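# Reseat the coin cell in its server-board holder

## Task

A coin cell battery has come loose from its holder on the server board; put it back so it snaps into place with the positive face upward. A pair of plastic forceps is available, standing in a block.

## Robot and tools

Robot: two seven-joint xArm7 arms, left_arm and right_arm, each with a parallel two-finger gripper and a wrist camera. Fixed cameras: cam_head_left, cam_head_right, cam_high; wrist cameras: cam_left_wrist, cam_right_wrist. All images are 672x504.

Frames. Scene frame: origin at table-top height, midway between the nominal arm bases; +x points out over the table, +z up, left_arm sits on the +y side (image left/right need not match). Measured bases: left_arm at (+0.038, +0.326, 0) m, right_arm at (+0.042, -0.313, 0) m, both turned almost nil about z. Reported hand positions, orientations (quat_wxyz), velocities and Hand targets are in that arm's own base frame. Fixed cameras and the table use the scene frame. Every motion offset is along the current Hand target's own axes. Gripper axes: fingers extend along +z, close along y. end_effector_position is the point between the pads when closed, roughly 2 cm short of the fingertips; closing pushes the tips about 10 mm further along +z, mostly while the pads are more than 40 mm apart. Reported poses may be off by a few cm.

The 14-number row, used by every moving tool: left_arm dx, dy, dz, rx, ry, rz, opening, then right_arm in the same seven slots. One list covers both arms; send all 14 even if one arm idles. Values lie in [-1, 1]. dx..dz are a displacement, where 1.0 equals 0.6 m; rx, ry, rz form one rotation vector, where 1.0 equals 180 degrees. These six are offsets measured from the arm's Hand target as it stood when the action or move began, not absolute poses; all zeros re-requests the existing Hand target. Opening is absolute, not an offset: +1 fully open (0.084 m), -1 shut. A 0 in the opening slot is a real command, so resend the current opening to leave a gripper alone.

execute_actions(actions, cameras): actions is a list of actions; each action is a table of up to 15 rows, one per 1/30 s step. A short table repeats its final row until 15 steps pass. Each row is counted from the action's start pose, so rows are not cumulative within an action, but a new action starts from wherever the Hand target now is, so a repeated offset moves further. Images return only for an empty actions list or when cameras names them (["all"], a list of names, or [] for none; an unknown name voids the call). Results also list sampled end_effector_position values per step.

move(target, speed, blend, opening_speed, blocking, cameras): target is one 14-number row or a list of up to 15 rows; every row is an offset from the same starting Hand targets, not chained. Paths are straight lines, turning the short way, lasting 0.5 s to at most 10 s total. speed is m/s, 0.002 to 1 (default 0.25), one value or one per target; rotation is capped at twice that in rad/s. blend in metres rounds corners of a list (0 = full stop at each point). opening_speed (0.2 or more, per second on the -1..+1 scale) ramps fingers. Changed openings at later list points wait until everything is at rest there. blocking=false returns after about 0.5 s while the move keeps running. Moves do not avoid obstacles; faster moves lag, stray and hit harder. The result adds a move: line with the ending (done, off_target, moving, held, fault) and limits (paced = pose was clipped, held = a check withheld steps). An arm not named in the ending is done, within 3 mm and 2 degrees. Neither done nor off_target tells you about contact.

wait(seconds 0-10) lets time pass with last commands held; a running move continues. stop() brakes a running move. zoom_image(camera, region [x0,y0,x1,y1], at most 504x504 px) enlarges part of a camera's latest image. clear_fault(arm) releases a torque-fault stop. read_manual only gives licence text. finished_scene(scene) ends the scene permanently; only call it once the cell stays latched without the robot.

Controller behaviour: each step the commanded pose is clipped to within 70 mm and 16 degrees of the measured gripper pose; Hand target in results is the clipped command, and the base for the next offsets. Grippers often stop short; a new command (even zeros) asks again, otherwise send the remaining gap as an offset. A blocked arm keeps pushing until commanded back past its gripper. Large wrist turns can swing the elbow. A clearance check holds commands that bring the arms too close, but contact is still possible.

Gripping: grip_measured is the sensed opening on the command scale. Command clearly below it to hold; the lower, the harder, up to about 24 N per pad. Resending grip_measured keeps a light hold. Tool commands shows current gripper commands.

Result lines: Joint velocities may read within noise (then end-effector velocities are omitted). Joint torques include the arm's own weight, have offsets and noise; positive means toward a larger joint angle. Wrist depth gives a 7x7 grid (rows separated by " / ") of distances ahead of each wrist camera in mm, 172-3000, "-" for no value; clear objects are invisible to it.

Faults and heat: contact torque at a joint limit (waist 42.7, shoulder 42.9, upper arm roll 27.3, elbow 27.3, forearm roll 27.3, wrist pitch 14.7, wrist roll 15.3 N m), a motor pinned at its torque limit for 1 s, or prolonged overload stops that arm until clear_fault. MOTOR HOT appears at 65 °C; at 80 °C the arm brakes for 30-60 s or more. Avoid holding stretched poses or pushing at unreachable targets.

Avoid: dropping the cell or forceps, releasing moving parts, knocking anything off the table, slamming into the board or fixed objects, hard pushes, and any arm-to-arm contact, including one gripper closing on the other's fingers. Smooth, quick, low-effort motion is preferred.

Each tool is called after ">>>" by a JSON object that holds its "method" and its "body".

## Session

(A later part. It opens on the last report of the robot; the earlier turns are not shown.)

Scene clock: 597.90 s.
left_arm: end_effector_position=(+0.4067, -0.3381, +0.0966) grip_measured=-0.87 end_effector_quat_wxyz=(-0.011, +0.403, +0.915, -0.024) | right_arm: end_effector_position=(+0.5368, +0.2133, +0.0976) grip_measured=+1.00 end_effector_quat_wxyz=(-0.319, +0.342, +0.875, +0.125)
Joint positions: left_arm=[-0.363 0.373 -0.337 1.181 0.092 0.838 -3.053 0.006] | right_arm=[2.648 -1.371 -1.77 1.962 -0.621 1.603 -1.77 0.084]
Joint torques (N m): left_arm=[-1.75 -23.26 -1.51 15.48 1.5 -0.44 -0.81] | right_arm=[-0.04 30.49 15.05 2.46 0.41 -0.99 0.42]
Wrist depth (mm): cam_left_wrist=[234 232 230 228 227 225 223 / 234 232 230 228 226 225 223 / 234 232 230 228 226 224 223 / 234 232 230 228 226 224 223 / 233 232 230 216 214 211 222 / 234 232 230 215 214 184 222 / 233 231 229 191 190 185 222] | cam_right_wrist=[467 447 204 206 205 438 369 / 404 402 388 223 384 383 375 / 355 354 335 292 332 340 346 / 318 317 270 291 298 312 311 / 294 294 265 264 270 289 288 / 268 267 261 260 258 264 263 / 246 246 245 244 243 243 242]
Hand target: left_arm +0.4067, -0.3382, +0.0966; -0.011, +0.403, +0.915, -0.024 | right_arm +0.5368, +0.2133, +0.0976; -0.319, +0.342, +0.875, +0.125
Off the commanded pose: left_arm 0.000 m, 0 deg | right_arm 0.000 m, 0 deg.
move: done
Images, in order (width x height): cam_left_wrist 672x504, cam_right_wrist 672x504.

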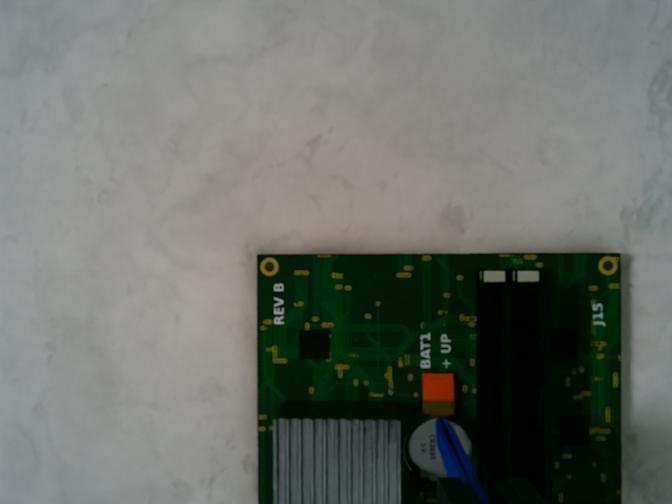

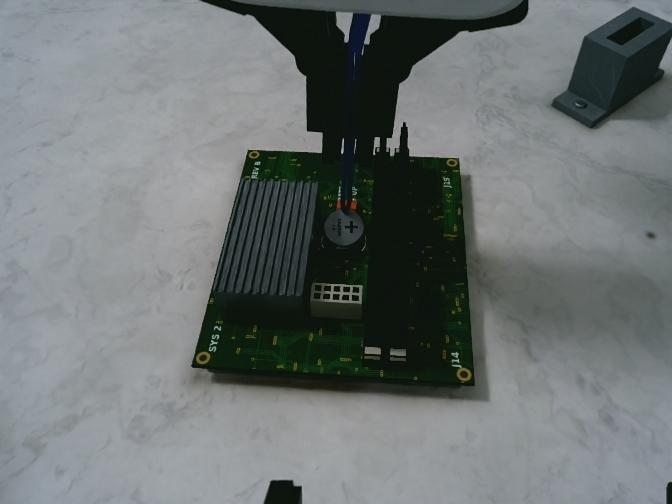

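>>> {"method": "move", "body": {"target": [[0.003,0,-0.01,0,0,0,-1,0,0,0,0,0,0,1],[0.003,0,-0.1,0,0,0,-1,0,0,0,0,0,0,1]], "speed": 0.1, "cameras": ["cam_left_wrist","cam_right_wrist"]}}

>>> {"method": "zoom_image", "body": {"camera": "cam_right_wrist", "region": [310, 180, 380, 270]}}

>>> {"method": "zoom_image", "body": {"camera": "cam_right_wrist", "region": [250, 0, 450, 200]}}

Scene clock: 604.67 s.
left_arm: end_effector_position=(+0.4078, -0.3347, +0.1565) grip_measured=-0.87 end_effector_quat_wxyz=(-0.011, +0.403, +0.915, -0.024) | right_arm: end_effector_position=(+0.5368, +0.2133, +0.0976) grip_measured=+1.00 end_effector_quat_wxyz=(-0.319, +0.342, +0.875, +0.125)
Joint positions: left_arm=[-0.345 0.278 -0.352 1.239 0.051 0.986 -3.025 0.006] | right_arm=[2.648 -1.371 -1.77 1.962 -0.621 1.603 -1.77 0.084]
Joint torques (N m): left_arm=[1.66 -32.76 -3.32 20.03 -1.3 -0.91 0.73] | right_arm=[-0.42 30.38 14.98 2.49 0.37 -0.94 0.32]
Wrist depth (mm): cam_left_wrist=[295 292 290 288 286 284 281 / 294 292 290 288 286 283 281 / 294 291 290 288 285 283 281 / 294 292 290 287 285 282 281 / 293 292 289 275 274 272 281 / 294 291 290 252 266 271 280 / 294 291 289 251 274 271 280] | cam_right_wrist=[465 463 445 425 440 452 370 / 404 401 399 386 395 382 376 / 355 354 335 334 332 338 347 / 318 317 269 292 298 312 311 / 295 293 265 264 270 289 288 / 269 267 261 260 259 263 263 / 246 246 245 244 243 242 242]
Hand target: left_arm +0.4079, -0.3347, +0.1566; -0.011, +0.403, +0.915, -0.024 | right_arm +0.5368, +0.2133, +0.0976; -0.319, +0.342, +0.875, +0.125
Off the commanded pose: left_arm 0.000 m, 0 deg | right_arm 0.000 m, 0 deg.
move: done
Images, in order (width x height): cam_left_wrist 672x504, cam_right_wrist 672x504.

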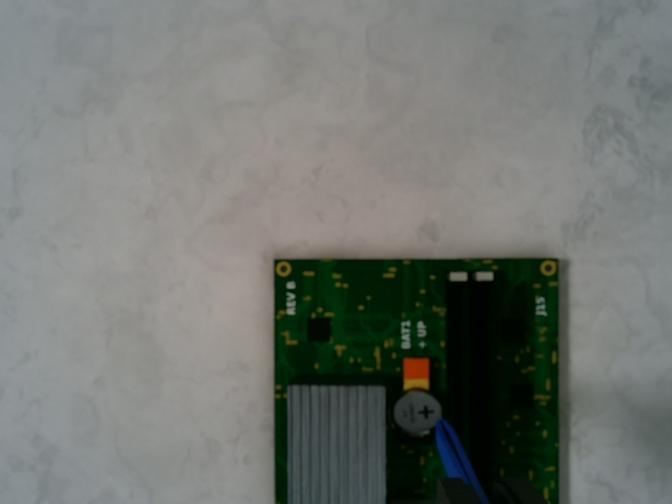

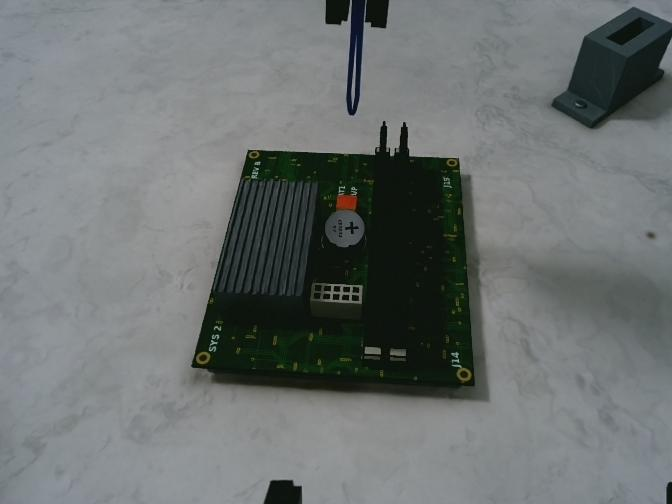

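Scaled by 5.600 from the camera's 672x504 image, which has a finer 960x720 frame.

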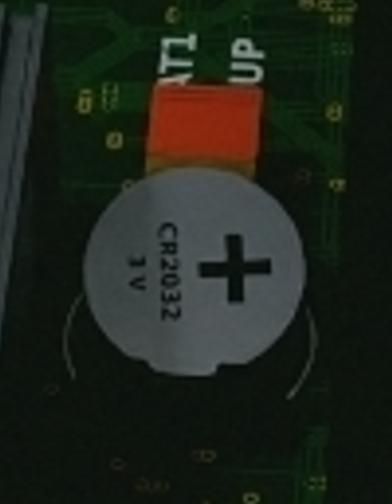

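Scaled by 2.520 from the camera's 672x504 image, which has a finer 960x720 frame.

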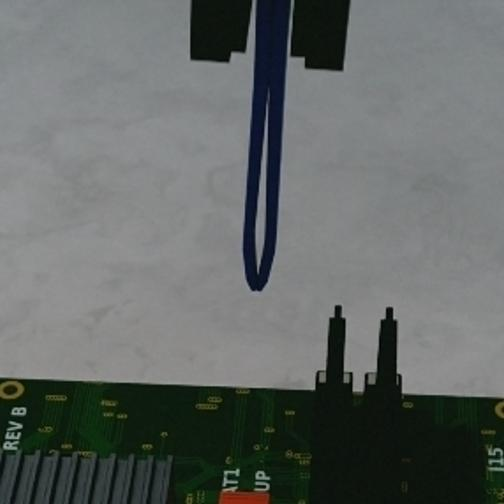

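>>> {"method": "zoom_image", "body": {"camera": "cam_left_wrist", "region": [370, 340, 460, 450]}}

Scaled by 4.582 from the camera's 672x504 image, which has a finer 960x720 frame.

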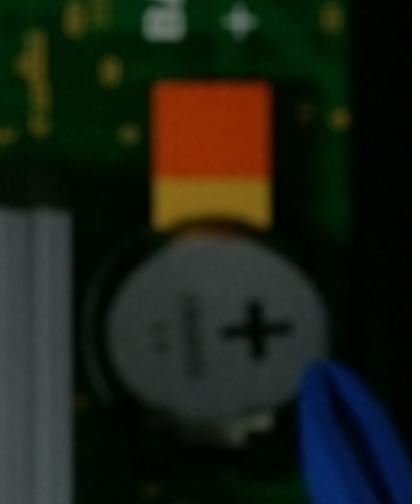

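>>> {"method": "move", "body": {"target": [0,0,0,0,0,0,-1,-0.07,0.0065,0.0718,0,0.111,0,1], "speed": 0.15, "cameras": ["cam_right_wrist"]}}

>>> {"method": "zoom_image", "body": {"camera": "cam_right_wrist", "region": [300, 180, 390, 280]}}

Scene clock: 613.30 s.
left_arm: end_effector_position=(+0.4079, -0.3347, +0.1566) grip_measured=-0.87 end_effector_quat_wxyz=(-0.011, +0.403, +0.915, -0.024) | right_arm: end_effector_position=(+0.5424, +0.2132, +0.0376) grip_measured=+1.00 end_effector_quat_wxyz=(-0.465, +0.316, +0.806, +0.183)
Joint positions: left_arm=[-0.345 0.278 -0.352 1.239 0.051 0.986 -3.025 0.006] | right_arm=[2.964 -1.638 -1.807 2.661 -0.468 1.922 -2.004 0.084]
Joint torques (N m): left_arm=[1.65 -32.96 -3.03 19.9 -1.27 -0.74 0.71] | right_arm=[2.5 34.51 6.49 3.65 3.02 0.47 -0.18]
Wrist depth (mm): cam_left_wrist=[295 292 291 288 286 283 281 / 294 292 290 288 286 284 281 / 294 292 290 288 286 283 281 / 294 291 290 287 285 283 281 / 294 292 289 275 274 272 281 / 294 292 290 252 267 272 280 / 294 291 290 251 273 271 280] | cam_right_wrist=[2356 815 738 696 785 889 1833 / 534 574 522 517 560 555 465 / 419 416 413 411 383 389 379 / 328 326 253 266 298 319 317 / 281 268 245 246 244 275 273 / 228 236 235 226 224 231 231 / 204 204 203 196 195 201 200]
Hand target: left_arm +0.4079, -0.3347, +0.1566; -0.011, +0.403, +0.915, -0.024 | right_arm +0.5427, +0.2132, +0.0376; -0.466, +0.315, +0.806, +0.182
Off the commanded pose: left_arm 0.000 m, 0 deg | right_arm 0.000 m, 0 deg.
move: done
Images, in order (width x height): cam_right_wrist 672x504.

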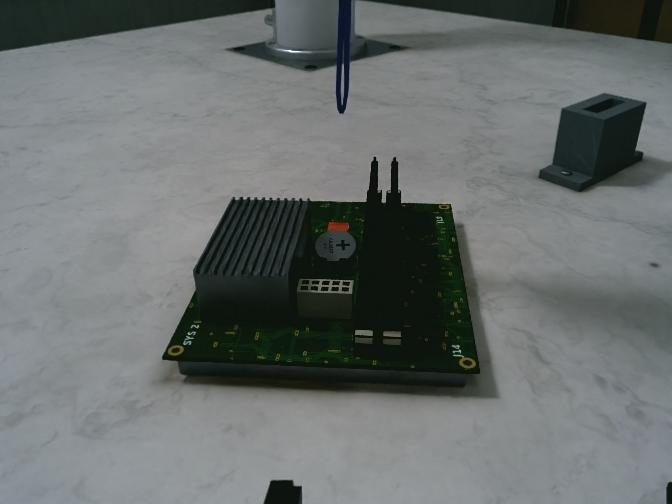

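Scaled by 5.040 from the camera's 672x504 image, which has a finer 960x720 frame.

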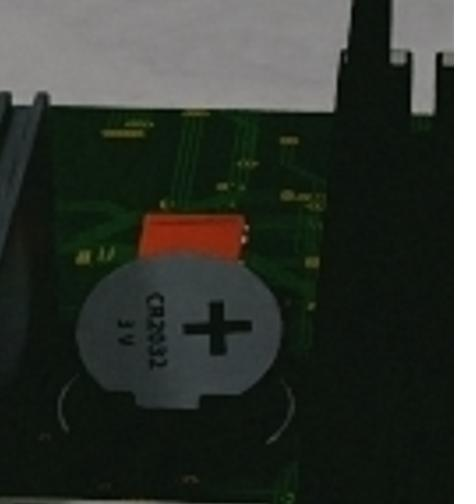

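>>> {"method": "move", "body": {"target": [0.0402,0,0.0832,0,-0.111,0,-1,0,0,0,0,0,0,1], "speed": 0.1, "cameras": ["cam_right_wrist","cam_left_wrist"]}}

>>> {"method": "zoom_image", "body": {"camera": "cam_right_wrist", "region": [290, 150, 400, 280]}}

>>> {"method": "zoom_image", "body": {"camera": "cam_left_wrist", "region": [372, 354, 522, 504]}}

Scene clock: 623.30 s.
left_arm: end_effector_position=(+0.3896, -0.3187, +0.1068) grip_measured=-0.87 end_effector_quat_wxyz=(+0.148, +0.392, +0.903, -0.094) | right_arm: end_effector_position=(+0.5424, +0.2132, +0.0376) grip_measured=+1.00 end_effector_quat_wxyz=(-0.465, +0.316, +0.806, +0.183)
Joint positions: left_arm=[-0.265 0.127 -0.408 0.743 -0.193 0.296 -2.807 0.006] | right_arm=[2.965 -1.638 -1.807 2.661 -0.468 1.922 -2.004 0.084]
Joint torques (N m): left_arm=[1.54 -23.72 -2.18 13.68 -0.9 -3.1 0.59] | right_arm=[2.42 34.38 6.42 3.58 2.9 0.24 -0.16]
Wrist depth (mm): cam_left_wrist=[201 200 198 197 196 194 193 / 208 207 205 204 202 201 200 / 217 215 214 212 211 209 207 / 226 224 219 209 208 204 212 / 236 233 230 216 215 198 219 / 245 243 241 210 215 218 230 / 257 255 251 206 222 218 241] | cam_right_wrist=[2364 817 - 255 784 887 1823 / 533 574 524 516 559 556 464 / 419 415 412 409 383 389 378 / 328 327 252 267 297 319 317 / 281 268 245 245 244 275 273 / 228 235 235 225 224 232 231 / 204 204 203 196 195 201 201]
Hand target: left_arm +0.3896, -0.3187, +0.1067; +0.148, +0.392, +0.903, -0.094 | right_arm +0.5424, +0.2132, +0.0376; -0.465, +0.316, +0.806, +0.183
Off the commanded pose: left_arm 0.000 m, 0 deg | right_arm 0.000 m, 0 deg.
move: done
Images, in order (width x height): cam_left_wrist 672x504, cam_right_wrist 672x504.

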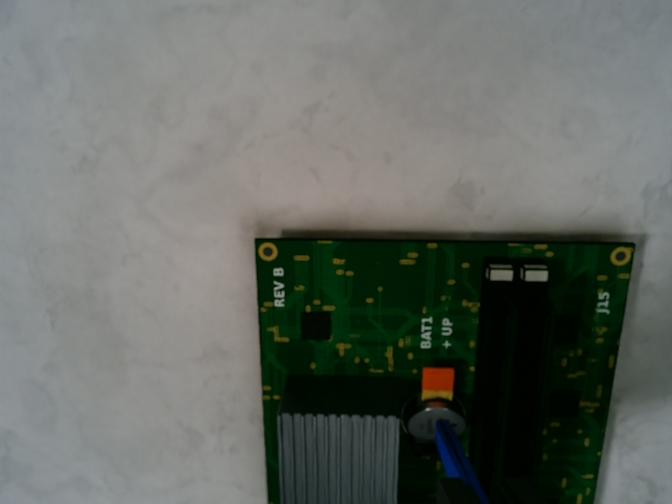

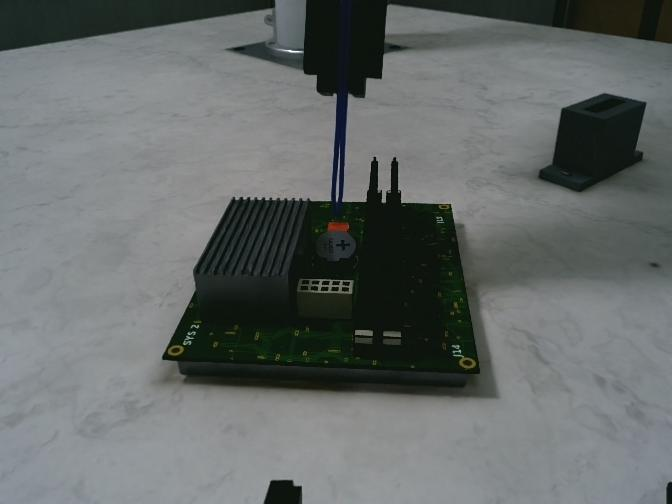

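Scaled by 3.877 from the camera's 672x504 image, which has a finer 960x720 frame.

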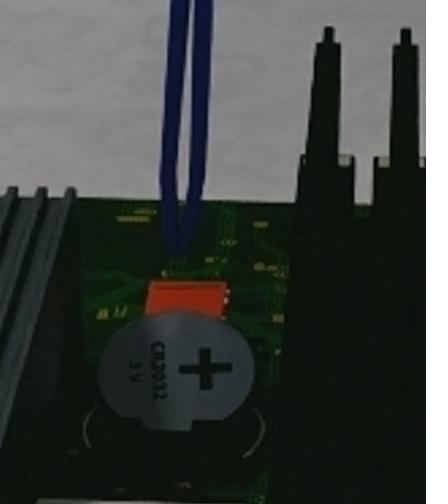

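Scaled by 3.360 from the camera's 672x504 image, which has a finer 960x720 frame.

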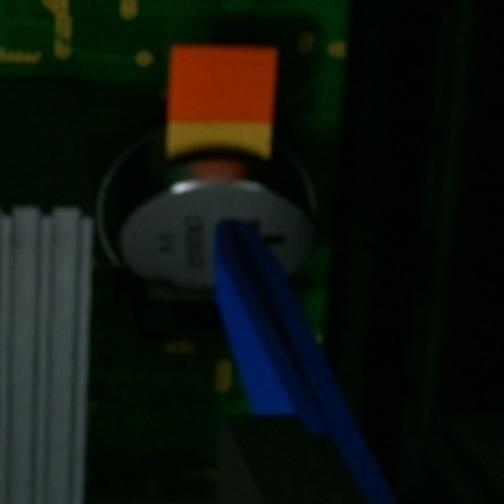

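>>> {"method": "move", "body": {"target": [[0.0035,0.0005,0.0095,0,0,0,-1,0,0,0,0,0,0,1]], "speed": 0.04, "cameras": ["cam_right_wrist","cam_left_wrist"]}}

>>> {"method": "zoom_image", "body": {"camera": "cam_right_wrist", "region": [300, 190, 390, 280]}}

>>> {"method": "zoom_image", "body": {"camera": "cam_left_wrist", "region": [372, 354, 522, 504]}}

Scene clock: 627.53 s.
left_arm: end_effector_position=(+0.3895, -0.3187, +0.1007) grip_measured=-0.87 end_effector_quat_wxyz=(+0.148, +0.392, +0.903, -0.094) | right_arm: end_effector_position=(+0.5424, +0.2132, +0.0376) grip_measured=+1.00 end_effector_quat_wxyz=(-0.465, +0.316, +0.806, +0.183)
Joint positions: left_arm=[-0.267 0.143 -0.405 0.74 -0.186 0.277 -2.81 0.006] | right_arm=[2.965 -1.638 -1.807 2.661 -0.468 1.922 -2.004 0.084]
Joint torques (N m): left_arm=[-1.55 -20.47 -0.31 13.66 1.84 -3.3 -0.7] | right_arm=[2.48 34.56 6.54 3.74 2.82 0.11 -0.16]
Wrist depth (mm): cam_left_wrist=[195 194 192 191 190 188 187 / 202 201 199 198 197 195 194 / 211 209 207 206 203 203 201 / 219 217 213 204 201 198 206 / 229 227 220 209 208 192 208 / 239 237 234 210 213 184 223 / 249 248 243 199 196 216 232] | cam_right_wrist=[2348 817 - 257 785 889 1828 / 533 576 524 475 560 553 465 / 418 416 413 386 383 388 380 / 327 326 252 266 297 320 317 / 280 268 245 246 244 274 273 / 228 235 235 226 224 232 230 / 204 204 203 196 195 201 200]
Hand target: left_arm +0.3895, -0.3187, +0.1006; +0.148, +0.392, +0.903, -0.094 | right_arm +0.5424, +0.2132, +0.0376; -0.465, +0.316, +0.806, +0.183
Off the commanded pose: left_arm 0.000 m, 0 deg | right_arm 0.000 m, 0 deg.
move: done
Images, in order (width x height): cam_left_wrist 672x504, cam_right_wrist 672x504.

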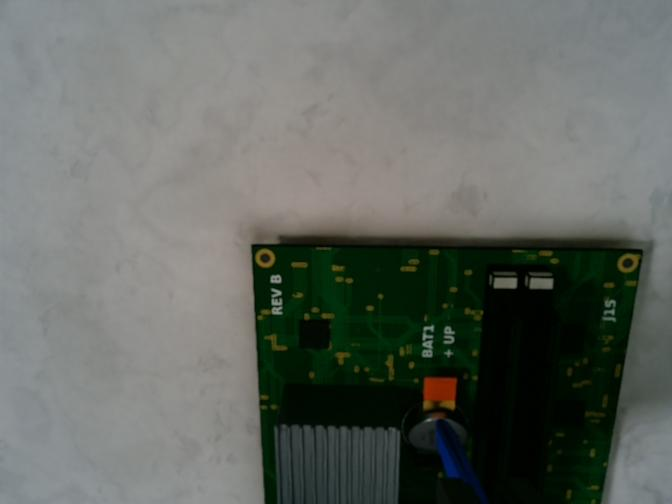

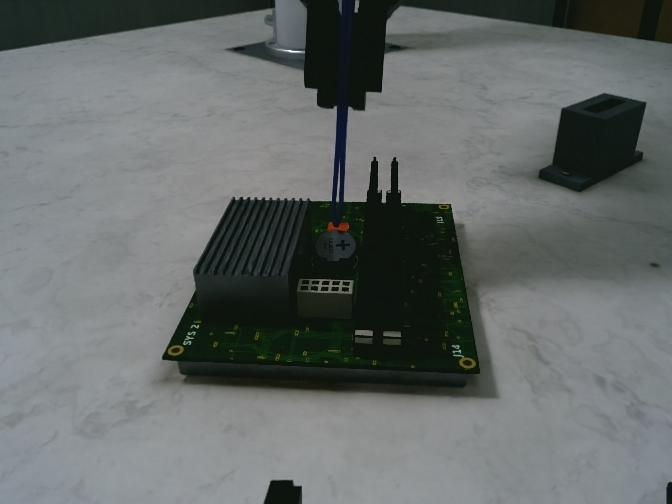

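Scaled by 5.600 from the camera's 672x504 image, which has a finer 960x720 frame.

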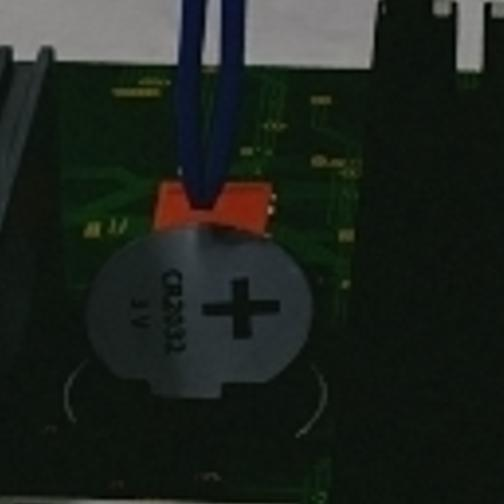

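Scaled by 3.360 from the camera's 672x504 image, which has a finer 960x720 frame.

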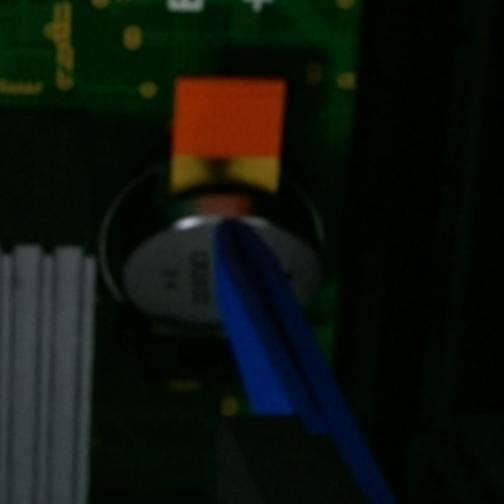

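>>> {"method": "move", "body": {"target": [[-0.0042,0.0003,0.0013,0,0,0,-1,0,0,0,0,0,0,1],[-0.004,0.0005,0.0055,0,0,0,-1,0,0,0,0,0,0,1]], "speed": 0.03, "cameras": ["cam_right_wrist","cam_left_wrist"]}}

>>> {"method": "zoom_image", "body": {"camera": "cam_right_wrist", "region": [300, 190, 390, 280]}}

>>> {"method": "zoom_image", "body": {"camera": "cam_left_wrist", "region": [372, 354, 522, 504]}}

Scene clock: 630.90 s.
left_arm: end_effector_position=(+0.3919, -0.3210, +0.0984) grip_measured=-0.87 end_effector_quat_wxyz=(+0.148, +0.392, +0.903, -0.094) | right_arm: end_effector_position=(+0.5424, +0.2132, +0.0376) grip_measured=+1.00 end_effector_quat_wxyz=(-0.465, +0.316, +0.806, +0.183)
Joint positions: left_arm=[-0.273 0.159 -0.4 0.75 -0.172 0.273 -2.821 0.006] | right_arm=[2.965 -1.638 -1.807 2.661 -0.468 1.922 -2.004 0.084]
Joint torques (N m): left_arm=[-1.31 -21.15 -0.16 17.75 1.82 -3.24 -0.77] | right_arm=[2.1 34.32 6.67 3.53 2.86 0.12 -0.16]
Wrist depth (mm): cam_left_wrist=[193 192 190 189 188 186 185 / 200 199 197 195 194 193 191 / 208 207 205 204 201 200 199 / 216 215 210 201 199 196 203 / 226 224 218 207 204 199 205 / 235 234 229 204 205 209 220 / 246 245 240 194 193 188 228] | cam_right_wrist=[2372 818 - 255 787 890 1809 / 533 575 522 474 560 555 464 / 419 416 412 384 381 389 379 / 327 327 252 266 297 319 317 / 281 268 245 246 244 274 273 / 228 235 235 225 225 232 231 / 204 204 203 196 195 201 201]
Hand target: left_arm +0.3920, -0.3210, +0.0984; +0.148, +0.392, +0.903, -0.094 | right_arm +0.5424, +0.2132, +0.0376; -0.465, +0.316, +0.806, +0.183
Off the commanded pose: left_arm 0.000 m, 0 deg | right_arm 0.000 m, 0 deg.
move: done
Images, in order (width x height): cam_left_wrist 672x504, cam_right_wrist 672x504.

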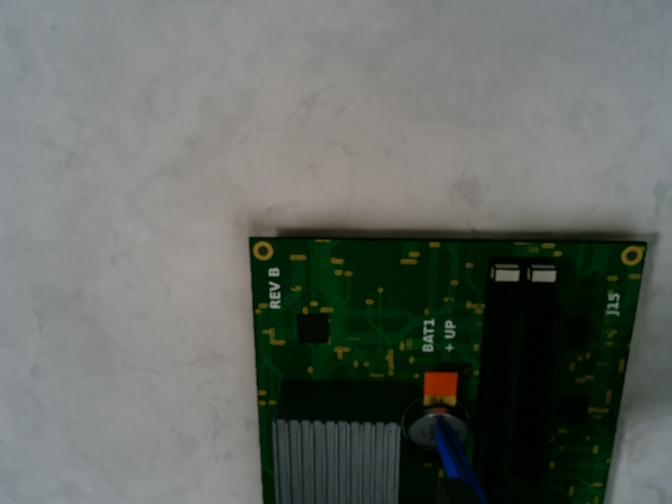

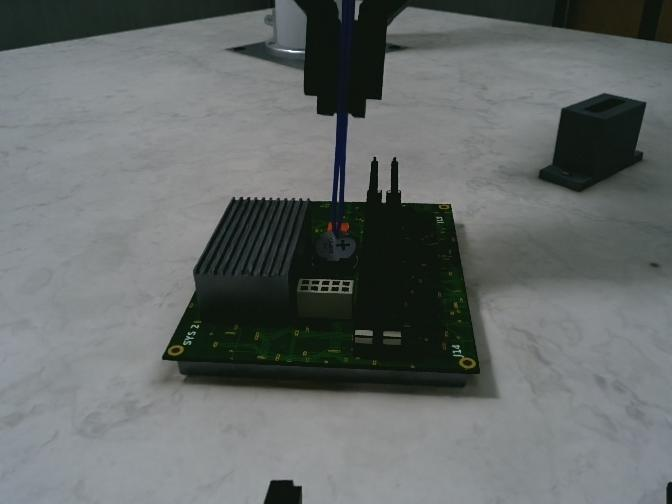

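Scaled by 5.600 from the camera's 672x504 image, which has a finer 960x720 frame.

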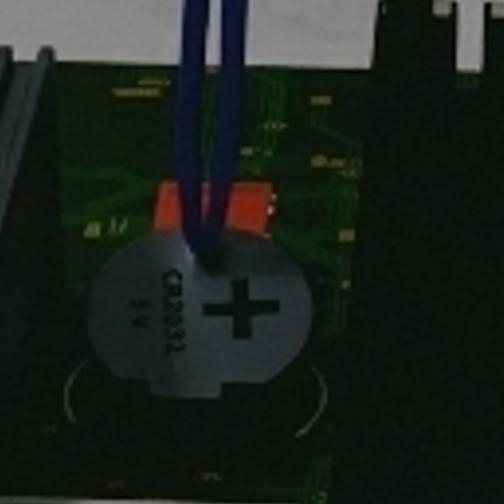

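Scaled by 3.360 from the camera's 672x504 image, which has a finer 960x720 frame.

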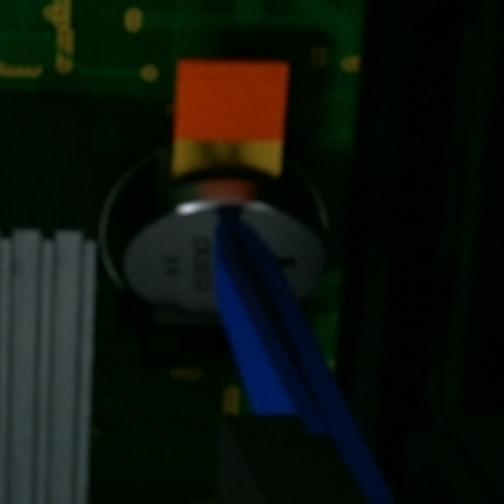

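>>> {"method": "move", "body": {"target": [[0,0.0002,0.005,0,0,0,-1,0,0,0,0,0,0,1]], "speed": 0.02, "cameras": ["cam_right_wrist","cam_left_wrist"]}}

>>> {"method": "zoom_image", "body": {"camera": "cam_right_wrist", "region": [300, 190, 390, 280]}}

>>> {"method": "zoom_image", "body": {"camera": "cam_left_wrist", "region": [372, 354, 522, 504]}}

Scene clock: 633.60 s.
left_arm: end_effector_position=(+0.3926, -0.3218, +0.0956) grip_measured=-0.87 end_effector_quat_wxyz=(+0.148, +0.392, +0.903, -0.094) | right_arm: end_effector_position=(+0.5424, +0.2132, +0.0376) grip_measured=+1.00 end_effector_quat_wxyz=(-0.465, +0.316, +0.806, +0.183)
Joint positions: left_arm=[-0.276 0.169 -0.396 0.753 -0.165 0.265 -2.826 0.006] | right_arm=[2.965 -1.638 -1.807 2.661 -0.468 1.922 -2.004 0.084]
Joint torques (N m): left_arm=[-1.97 -13.53 -0.55 11.25 1.77 -0.74 -0.66] | right_arm=[2.39 34.4 6.64 3.49 2.76 0.04 -0.16]
Wrist depth (mm): cam_left_wrist=[191 189 188 185 185 184 183 / 198 196 194 193 192 191 189 / 206 204 203 201 199 198 197 / 214 212 208 198 196 193 201 / 223 221 215 204 202 199 201 / 233 231 226 202 202 206 218 / 245 242 238 191 195 214 226] | cam_right_wrist=[2333 815 - 249 783 887 1813 / 533 576 522 473 559 555 465 / 419 416 413 385 383 389 379 / 328 327 253 266 297 319 317 / 281 268 245 246 245 275 273 / 228 235 234 225 224 232 231 / 204 204 203 196 195 200 200]
Hand target: left_arm +0.3926, -0.3218, +0.0955; +0.148, +0.392, +0.903, -0.094 | right_arm +0.5424, +0.2132, +0.0376; -0.465, +0.316, +0.806, +0.183
Off the commanded pose: left_arm 0.000 m, 0 deg | right_arm 0.000 m, 0 deg.
move: done
Images, in order (width x height): cam_left_wrist 672x504, cam_right_wrist 672x504.

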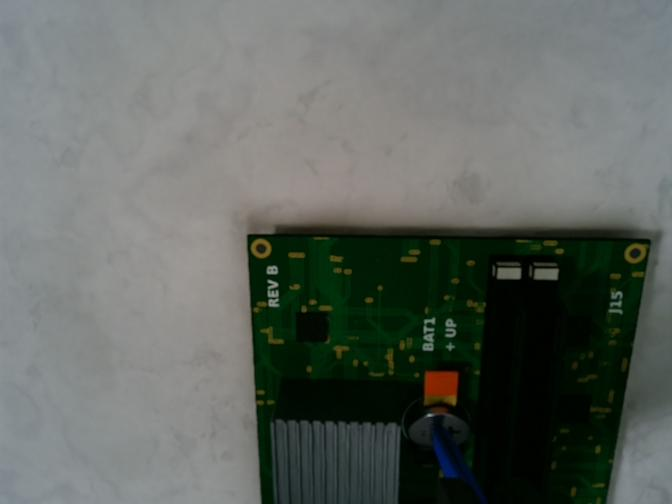

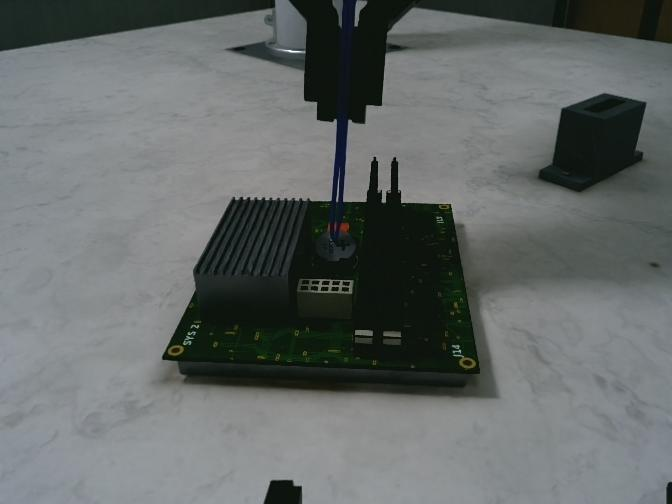

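Scaled by 5.600 from the camera's 672x504 image, which has a finer 960x720 frame.

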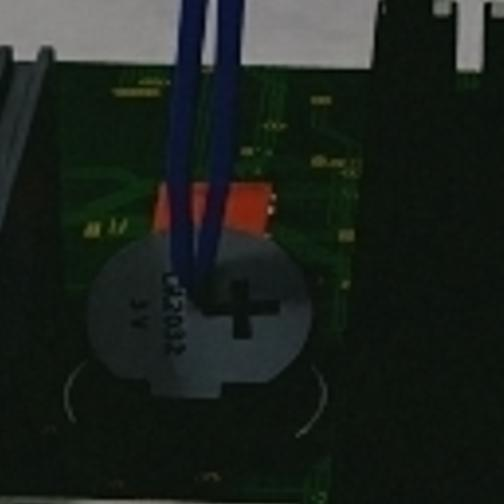

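Scaled by 3.360 from the camera's 672x504 image, which has a finer 960x720 frame.

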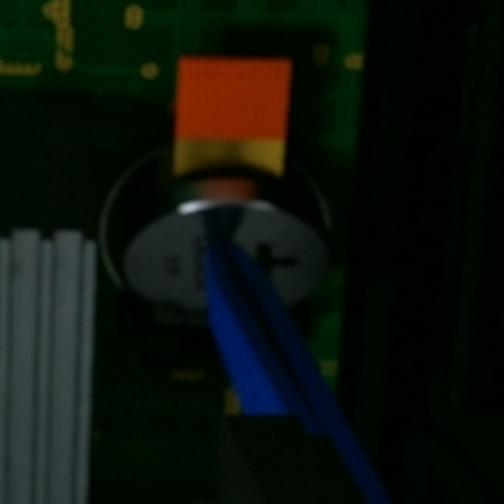

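>>> {"method": "move", "body": {"target": [[0,0,-0.03,0,0,0,-1,0,0,0,0,0,0,1],[0,0,-0.03,0,0.08,0,-1,0,0,0,0,0,0,1]], "speed": 0.08, "cameras": ["cam_right_wrist","cam_left_wrist"]}}

>>> {"method": "zoom_image", "body": {"camera": "cam_right_wrist", "region": [300, 190, 390, 280]}}

>>> {"method": "zoom_image", "body": {"camera": "cam_left_wrist", "region": [362, 324, 512, 504]}}

Scene clock: 651.07 s.
left_arm: end_effector_position=(+0.3891, -0.3167, +0.1124) grip_measured=-0.87 end_effector_quat_wxyz=(+0.033, +0.401, +0.914, -0.044) | right_arm: end_effector_position=(+0.5424, +0.2132, +0.0376) grip_measured=+1.00 end_effector_quat_wxyz=(-0.465, +0.316, +0.806, +0.183)
Joint positions: left_arm=[-0.313 0.206 -0.356 0.976 0.005 0.696 -2.977 0.006] | right_arm=[2.965 -1.638 -1.807 2.661 -0.468 1.922 -2.004 0.084]
Joint torques (N m): left_arm=[-1.75 -23.66 -0.52 18.97 1.77 -0.87 -0.69] | right_arm=[2.31 34.55 6.68 3.75 2.77 -0.08 -0.14]
Wrist depth (mm): cam_left_wrist=[236 234 232 230 228 227 225 / 238 236 234 232 230 229 228 / 241 238 237 235 233 232 230 / 243 241 239 237 235 234 232 / 245 244 241 228 227 224 234 / 248 246 244 230 228 227 236 / 251 249 247 218 229 229 239] | cam_right_wrist=[2356 816 - 256 785 889 1828 / 534 573 568 516 560 555 464 / 418 415 413 409 383 390 379 / 328 327 253 266 297 319 317 / 281 268 245 245 244 274 273 / 228 236 235 225 224 232 231 / 204 203 203 196 195 201 200]
Hand target: left_arm +0.3891, -0.3167, +0.1124; +0.033, +0.401, +0.914, -0.044 | right_arm +0.5424, +0.2132, +0.0376; -0.465, +0.316, +0.806, +0.183
Off the commanded pose: left_arm 0.000 m, 0 deg | right_arm 0.000 m, 0 deg.
move: done
Images, in order (width x height): cam_left_wrist 672x504, cam_right_wrist 672x504.

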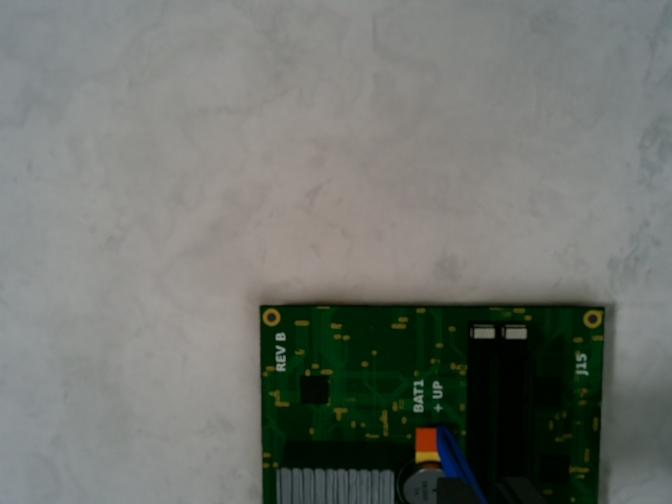

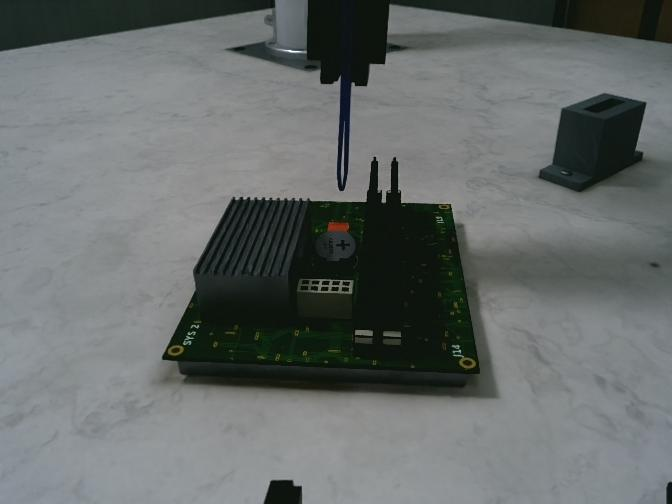

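Scaled by 5.600 from the camera's 672x504 image, which has a finer 960x720 frame.

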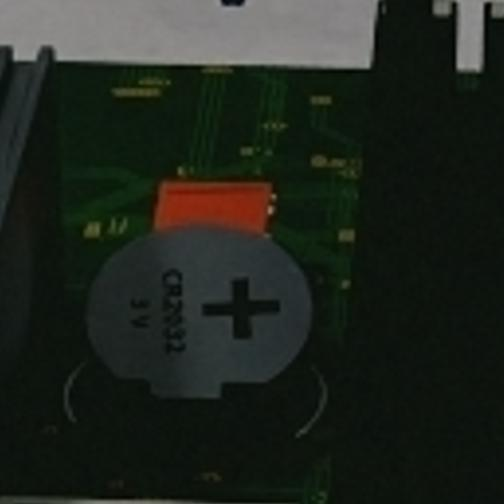

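Scaled by 2.800 from the camera's 672x504 image, which has a finer 960x720 frame.

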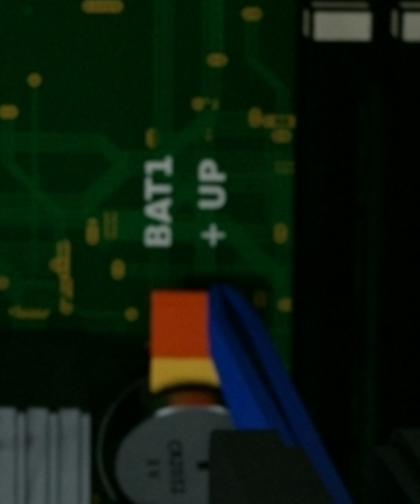

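>>> {"method": "move", "body": {"target": [[-0.0285,-0.0018,0.0147,0,-0.0245,0,-1,0,0,0,0,0,0,1]], "speed": 0.08, "cameras": ["cam_right_wrist","cam_left_wrist"]}}

>>> {"method": "zoom_image", "body": {"camera": "cam_right_wrist", "region": [300, 190, 390, 280]}}

>>> {"method": "zoom_image", "body": {"camera": "cam_left_wrist", "region": [372, 354, 522, 504]}}

Scene clock: 657.77 s.
left_arm: end_effector_position=(+0.4001, -0.3309, +0.1054) grip_measured=-0.87 end_effector_quat_wxyz=(+0.069, +0.399, +0.912, -0.059) | right_arm: end_effector_position=(+0.5424, +0.2132, +0.0376) grip_measured=+1.00 end_effector_quat_wxyz=(-0.465, +0.316, +0.806, +0.183)
Joint positions: left_arm=[-0.316 0.235 -0.359 0.96 0.002 0.577 -2.977 0.006] | right_arm=[2.965 -1.638 -1.807 2.661 -0.468 1.922 -2.004 0.084]
Joint torques (N m): left_arm=[-1.44 -24.18 -2.88 14.39 -0.49 -3.02 0.43] | right_arm=[2.14 34.42 6.57 3.58 2.79 -0.16 -0.2]
Wrist depth (mm): cam_left_wrist=[219 217 215 214 212 211 209 / 223 221 219 218 216 215 213 / 227 226 223 222 220 219 217 / 232 230 227 215 213 211 220 / 236 234 232 218 216 188 223 / 241 239 236 207 213 217 228 / 246 244 241 202 218 221 231] | cam_right_wrist=[2364 814 - 240 788 886 1828 / 534 576 519 476 559 555 464 / 418 415 413 410 382 388 380 / 328 326 253 266 297 319 317 / 281 268 245 246 244 274 273 / 228 236 234 225 224 232 231 / 204 204 203 196 195 200 201]
Hand target: left_arm +0.4001, -0.3309, +0.1054; +0.069, +0.399, +0.912, -0.059 | right_arm +0.5424, +0.2132, +0.0376; -0.465, +0.316, +0.806, +0.183
Off the commanded pose: left_arm 0.000 m, 0 deg | right_arm 0.000 m, 0 deg.
move: done
Images, in order (width x height): cam_left_wrist 672x504, cam_right_wrist 672x504.

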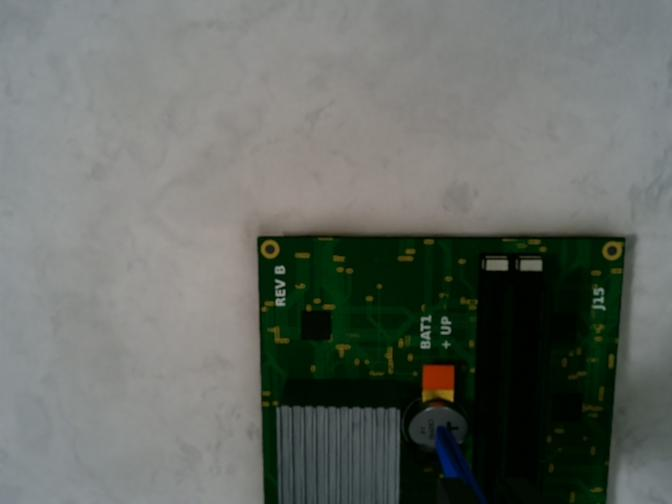

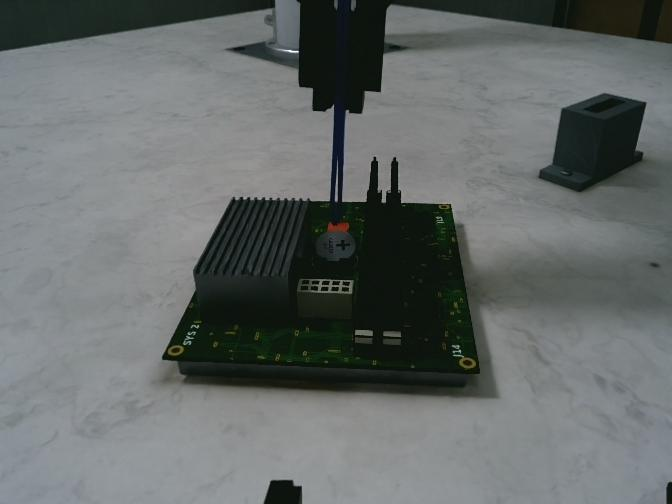

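Scaled by 5.600 from the camera's 672x504 image, which has a finer 960x720 frame.

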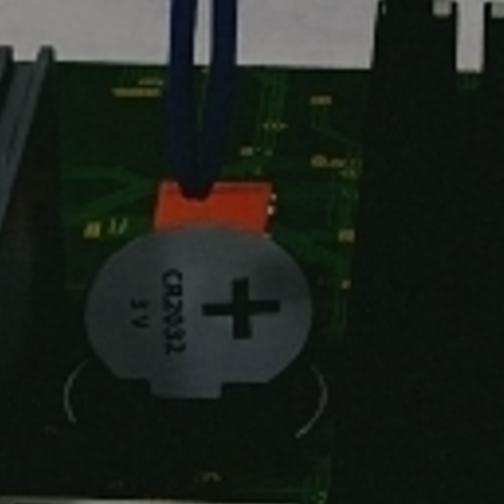

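Scaled by 3.360 from the camera's 672x504 image, which has a finer 960x720 frame.

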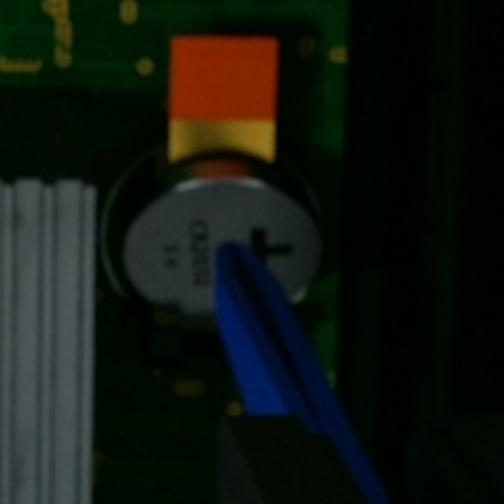

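>>> {"method": "move", "body": {"target": [[0.0078,0.0008,0.0085,0,0,0,-1,0,0,0,0,0,0,1]], "speed": 0.05, "cameras": ["cam_right_wrist","cam_left_wrist"]}}

>>> {"method": "zoom_image", "body": {"camera": "cam_right_wrist", "region": [300, 190, 390, 280]}}

>>> {"method": "zoom_image", "body": {"camera": "cam_left_wrist", "region": [372, 354, 522, 504]}}

Scene clock: 663.17 s.
left_arm: end_effector_position=(+0.3978, -0.3280, +0.0996) grip_measured=-0.87 end_effector_quat_wxyz=(+0.069, +0.399, +0.912, -0.059) | right_arm: end_effector_position=(+0.5424, +0.2132, +0.0376) grip_measured=+1.00 end_effector_quat_wxyz=(-0.465, +0.316, +0.806, +0.183)
Joint positions: left_arm=[-0.314 0.236 -0.358 0.942 0.002 0.558 -2.975 0.006] | right_arm=[2.965 -1.638 -1.807 2.661 -0.468 1.922 -2.004 0.084]
Joint torques (N m): left_arm=[1.02 -23.76 -1.06 13.65 -1.15 -2.73 0.74] | right_arm=[2.08 34.56 6.71 3.54 2.7 -0.08 -0.17]
Wrist depth (mm): cam_left_wrist=[213 212 210 208 207 206 204 / 217 216 214 212 211 209 208 / 221 220 218 216 215 213 211 / 225 224 221 209 208 205 214 / 230 228 225 212 210 201 217 / 235 233 230 215 214 186 222 / 240 238 235 194 207 188 225] | cam_right_wrist=[2364 817 - 244 787 881 1813 / 532 573 520 254 559 555 465 / 419 415 413 412 383 389 379 / 328 326 253 266 297 319 317 / 280 268 245 246 244 274 273 / 228 235 235 225 225 232 231 / 204 204 203 196 195 201 200]
Hand target: left_arm +0.3977, -0.3280, +0.0995; +0.069, +0.399, +0.912, -0.059 | right_arm +0.5424, +0.2132, +0.0376; -0.465, +0.316, +0.806, +0.183
Off the commanded pose: left_arm 0.000 m, 0 deg | right_arm 0.000 m, 0 deg.
move: done
Images, in order (width x height): cam_left_wrist 672x504, cam_right_wrist 672x504.

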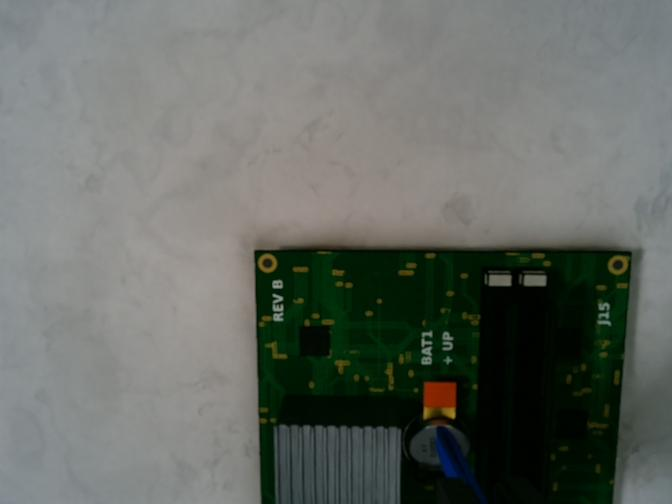

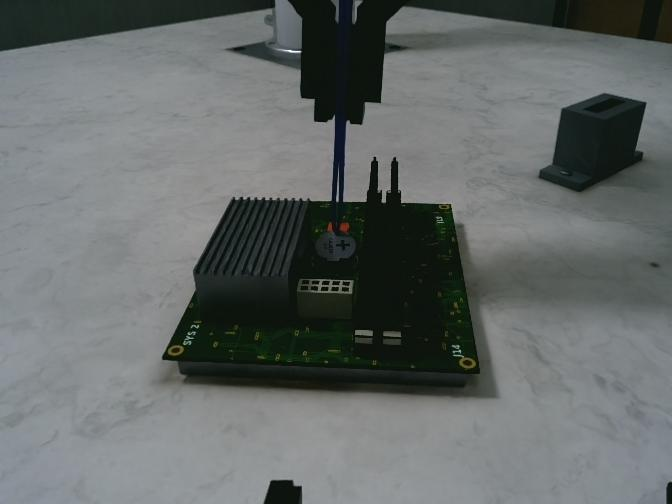

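Scaled by 5.600 from the camera's 672x504 image, which has a finer 960x720 frame.

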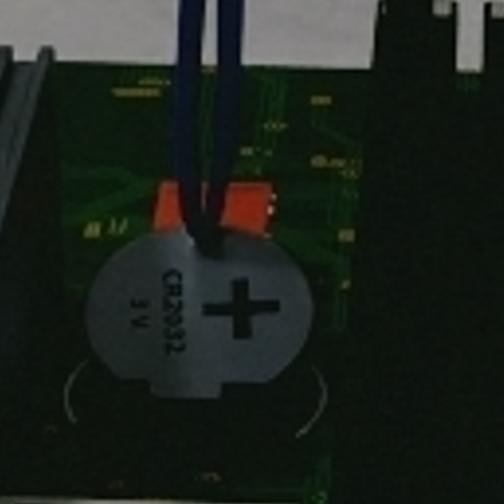

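Scaled by 3.360 from the camera's 672x504 image, which has a finer 960x720 frame.

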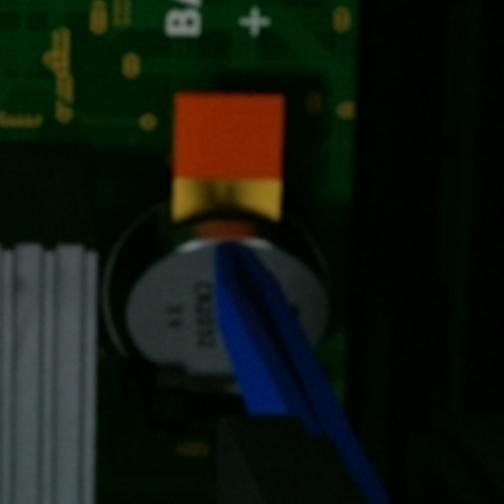

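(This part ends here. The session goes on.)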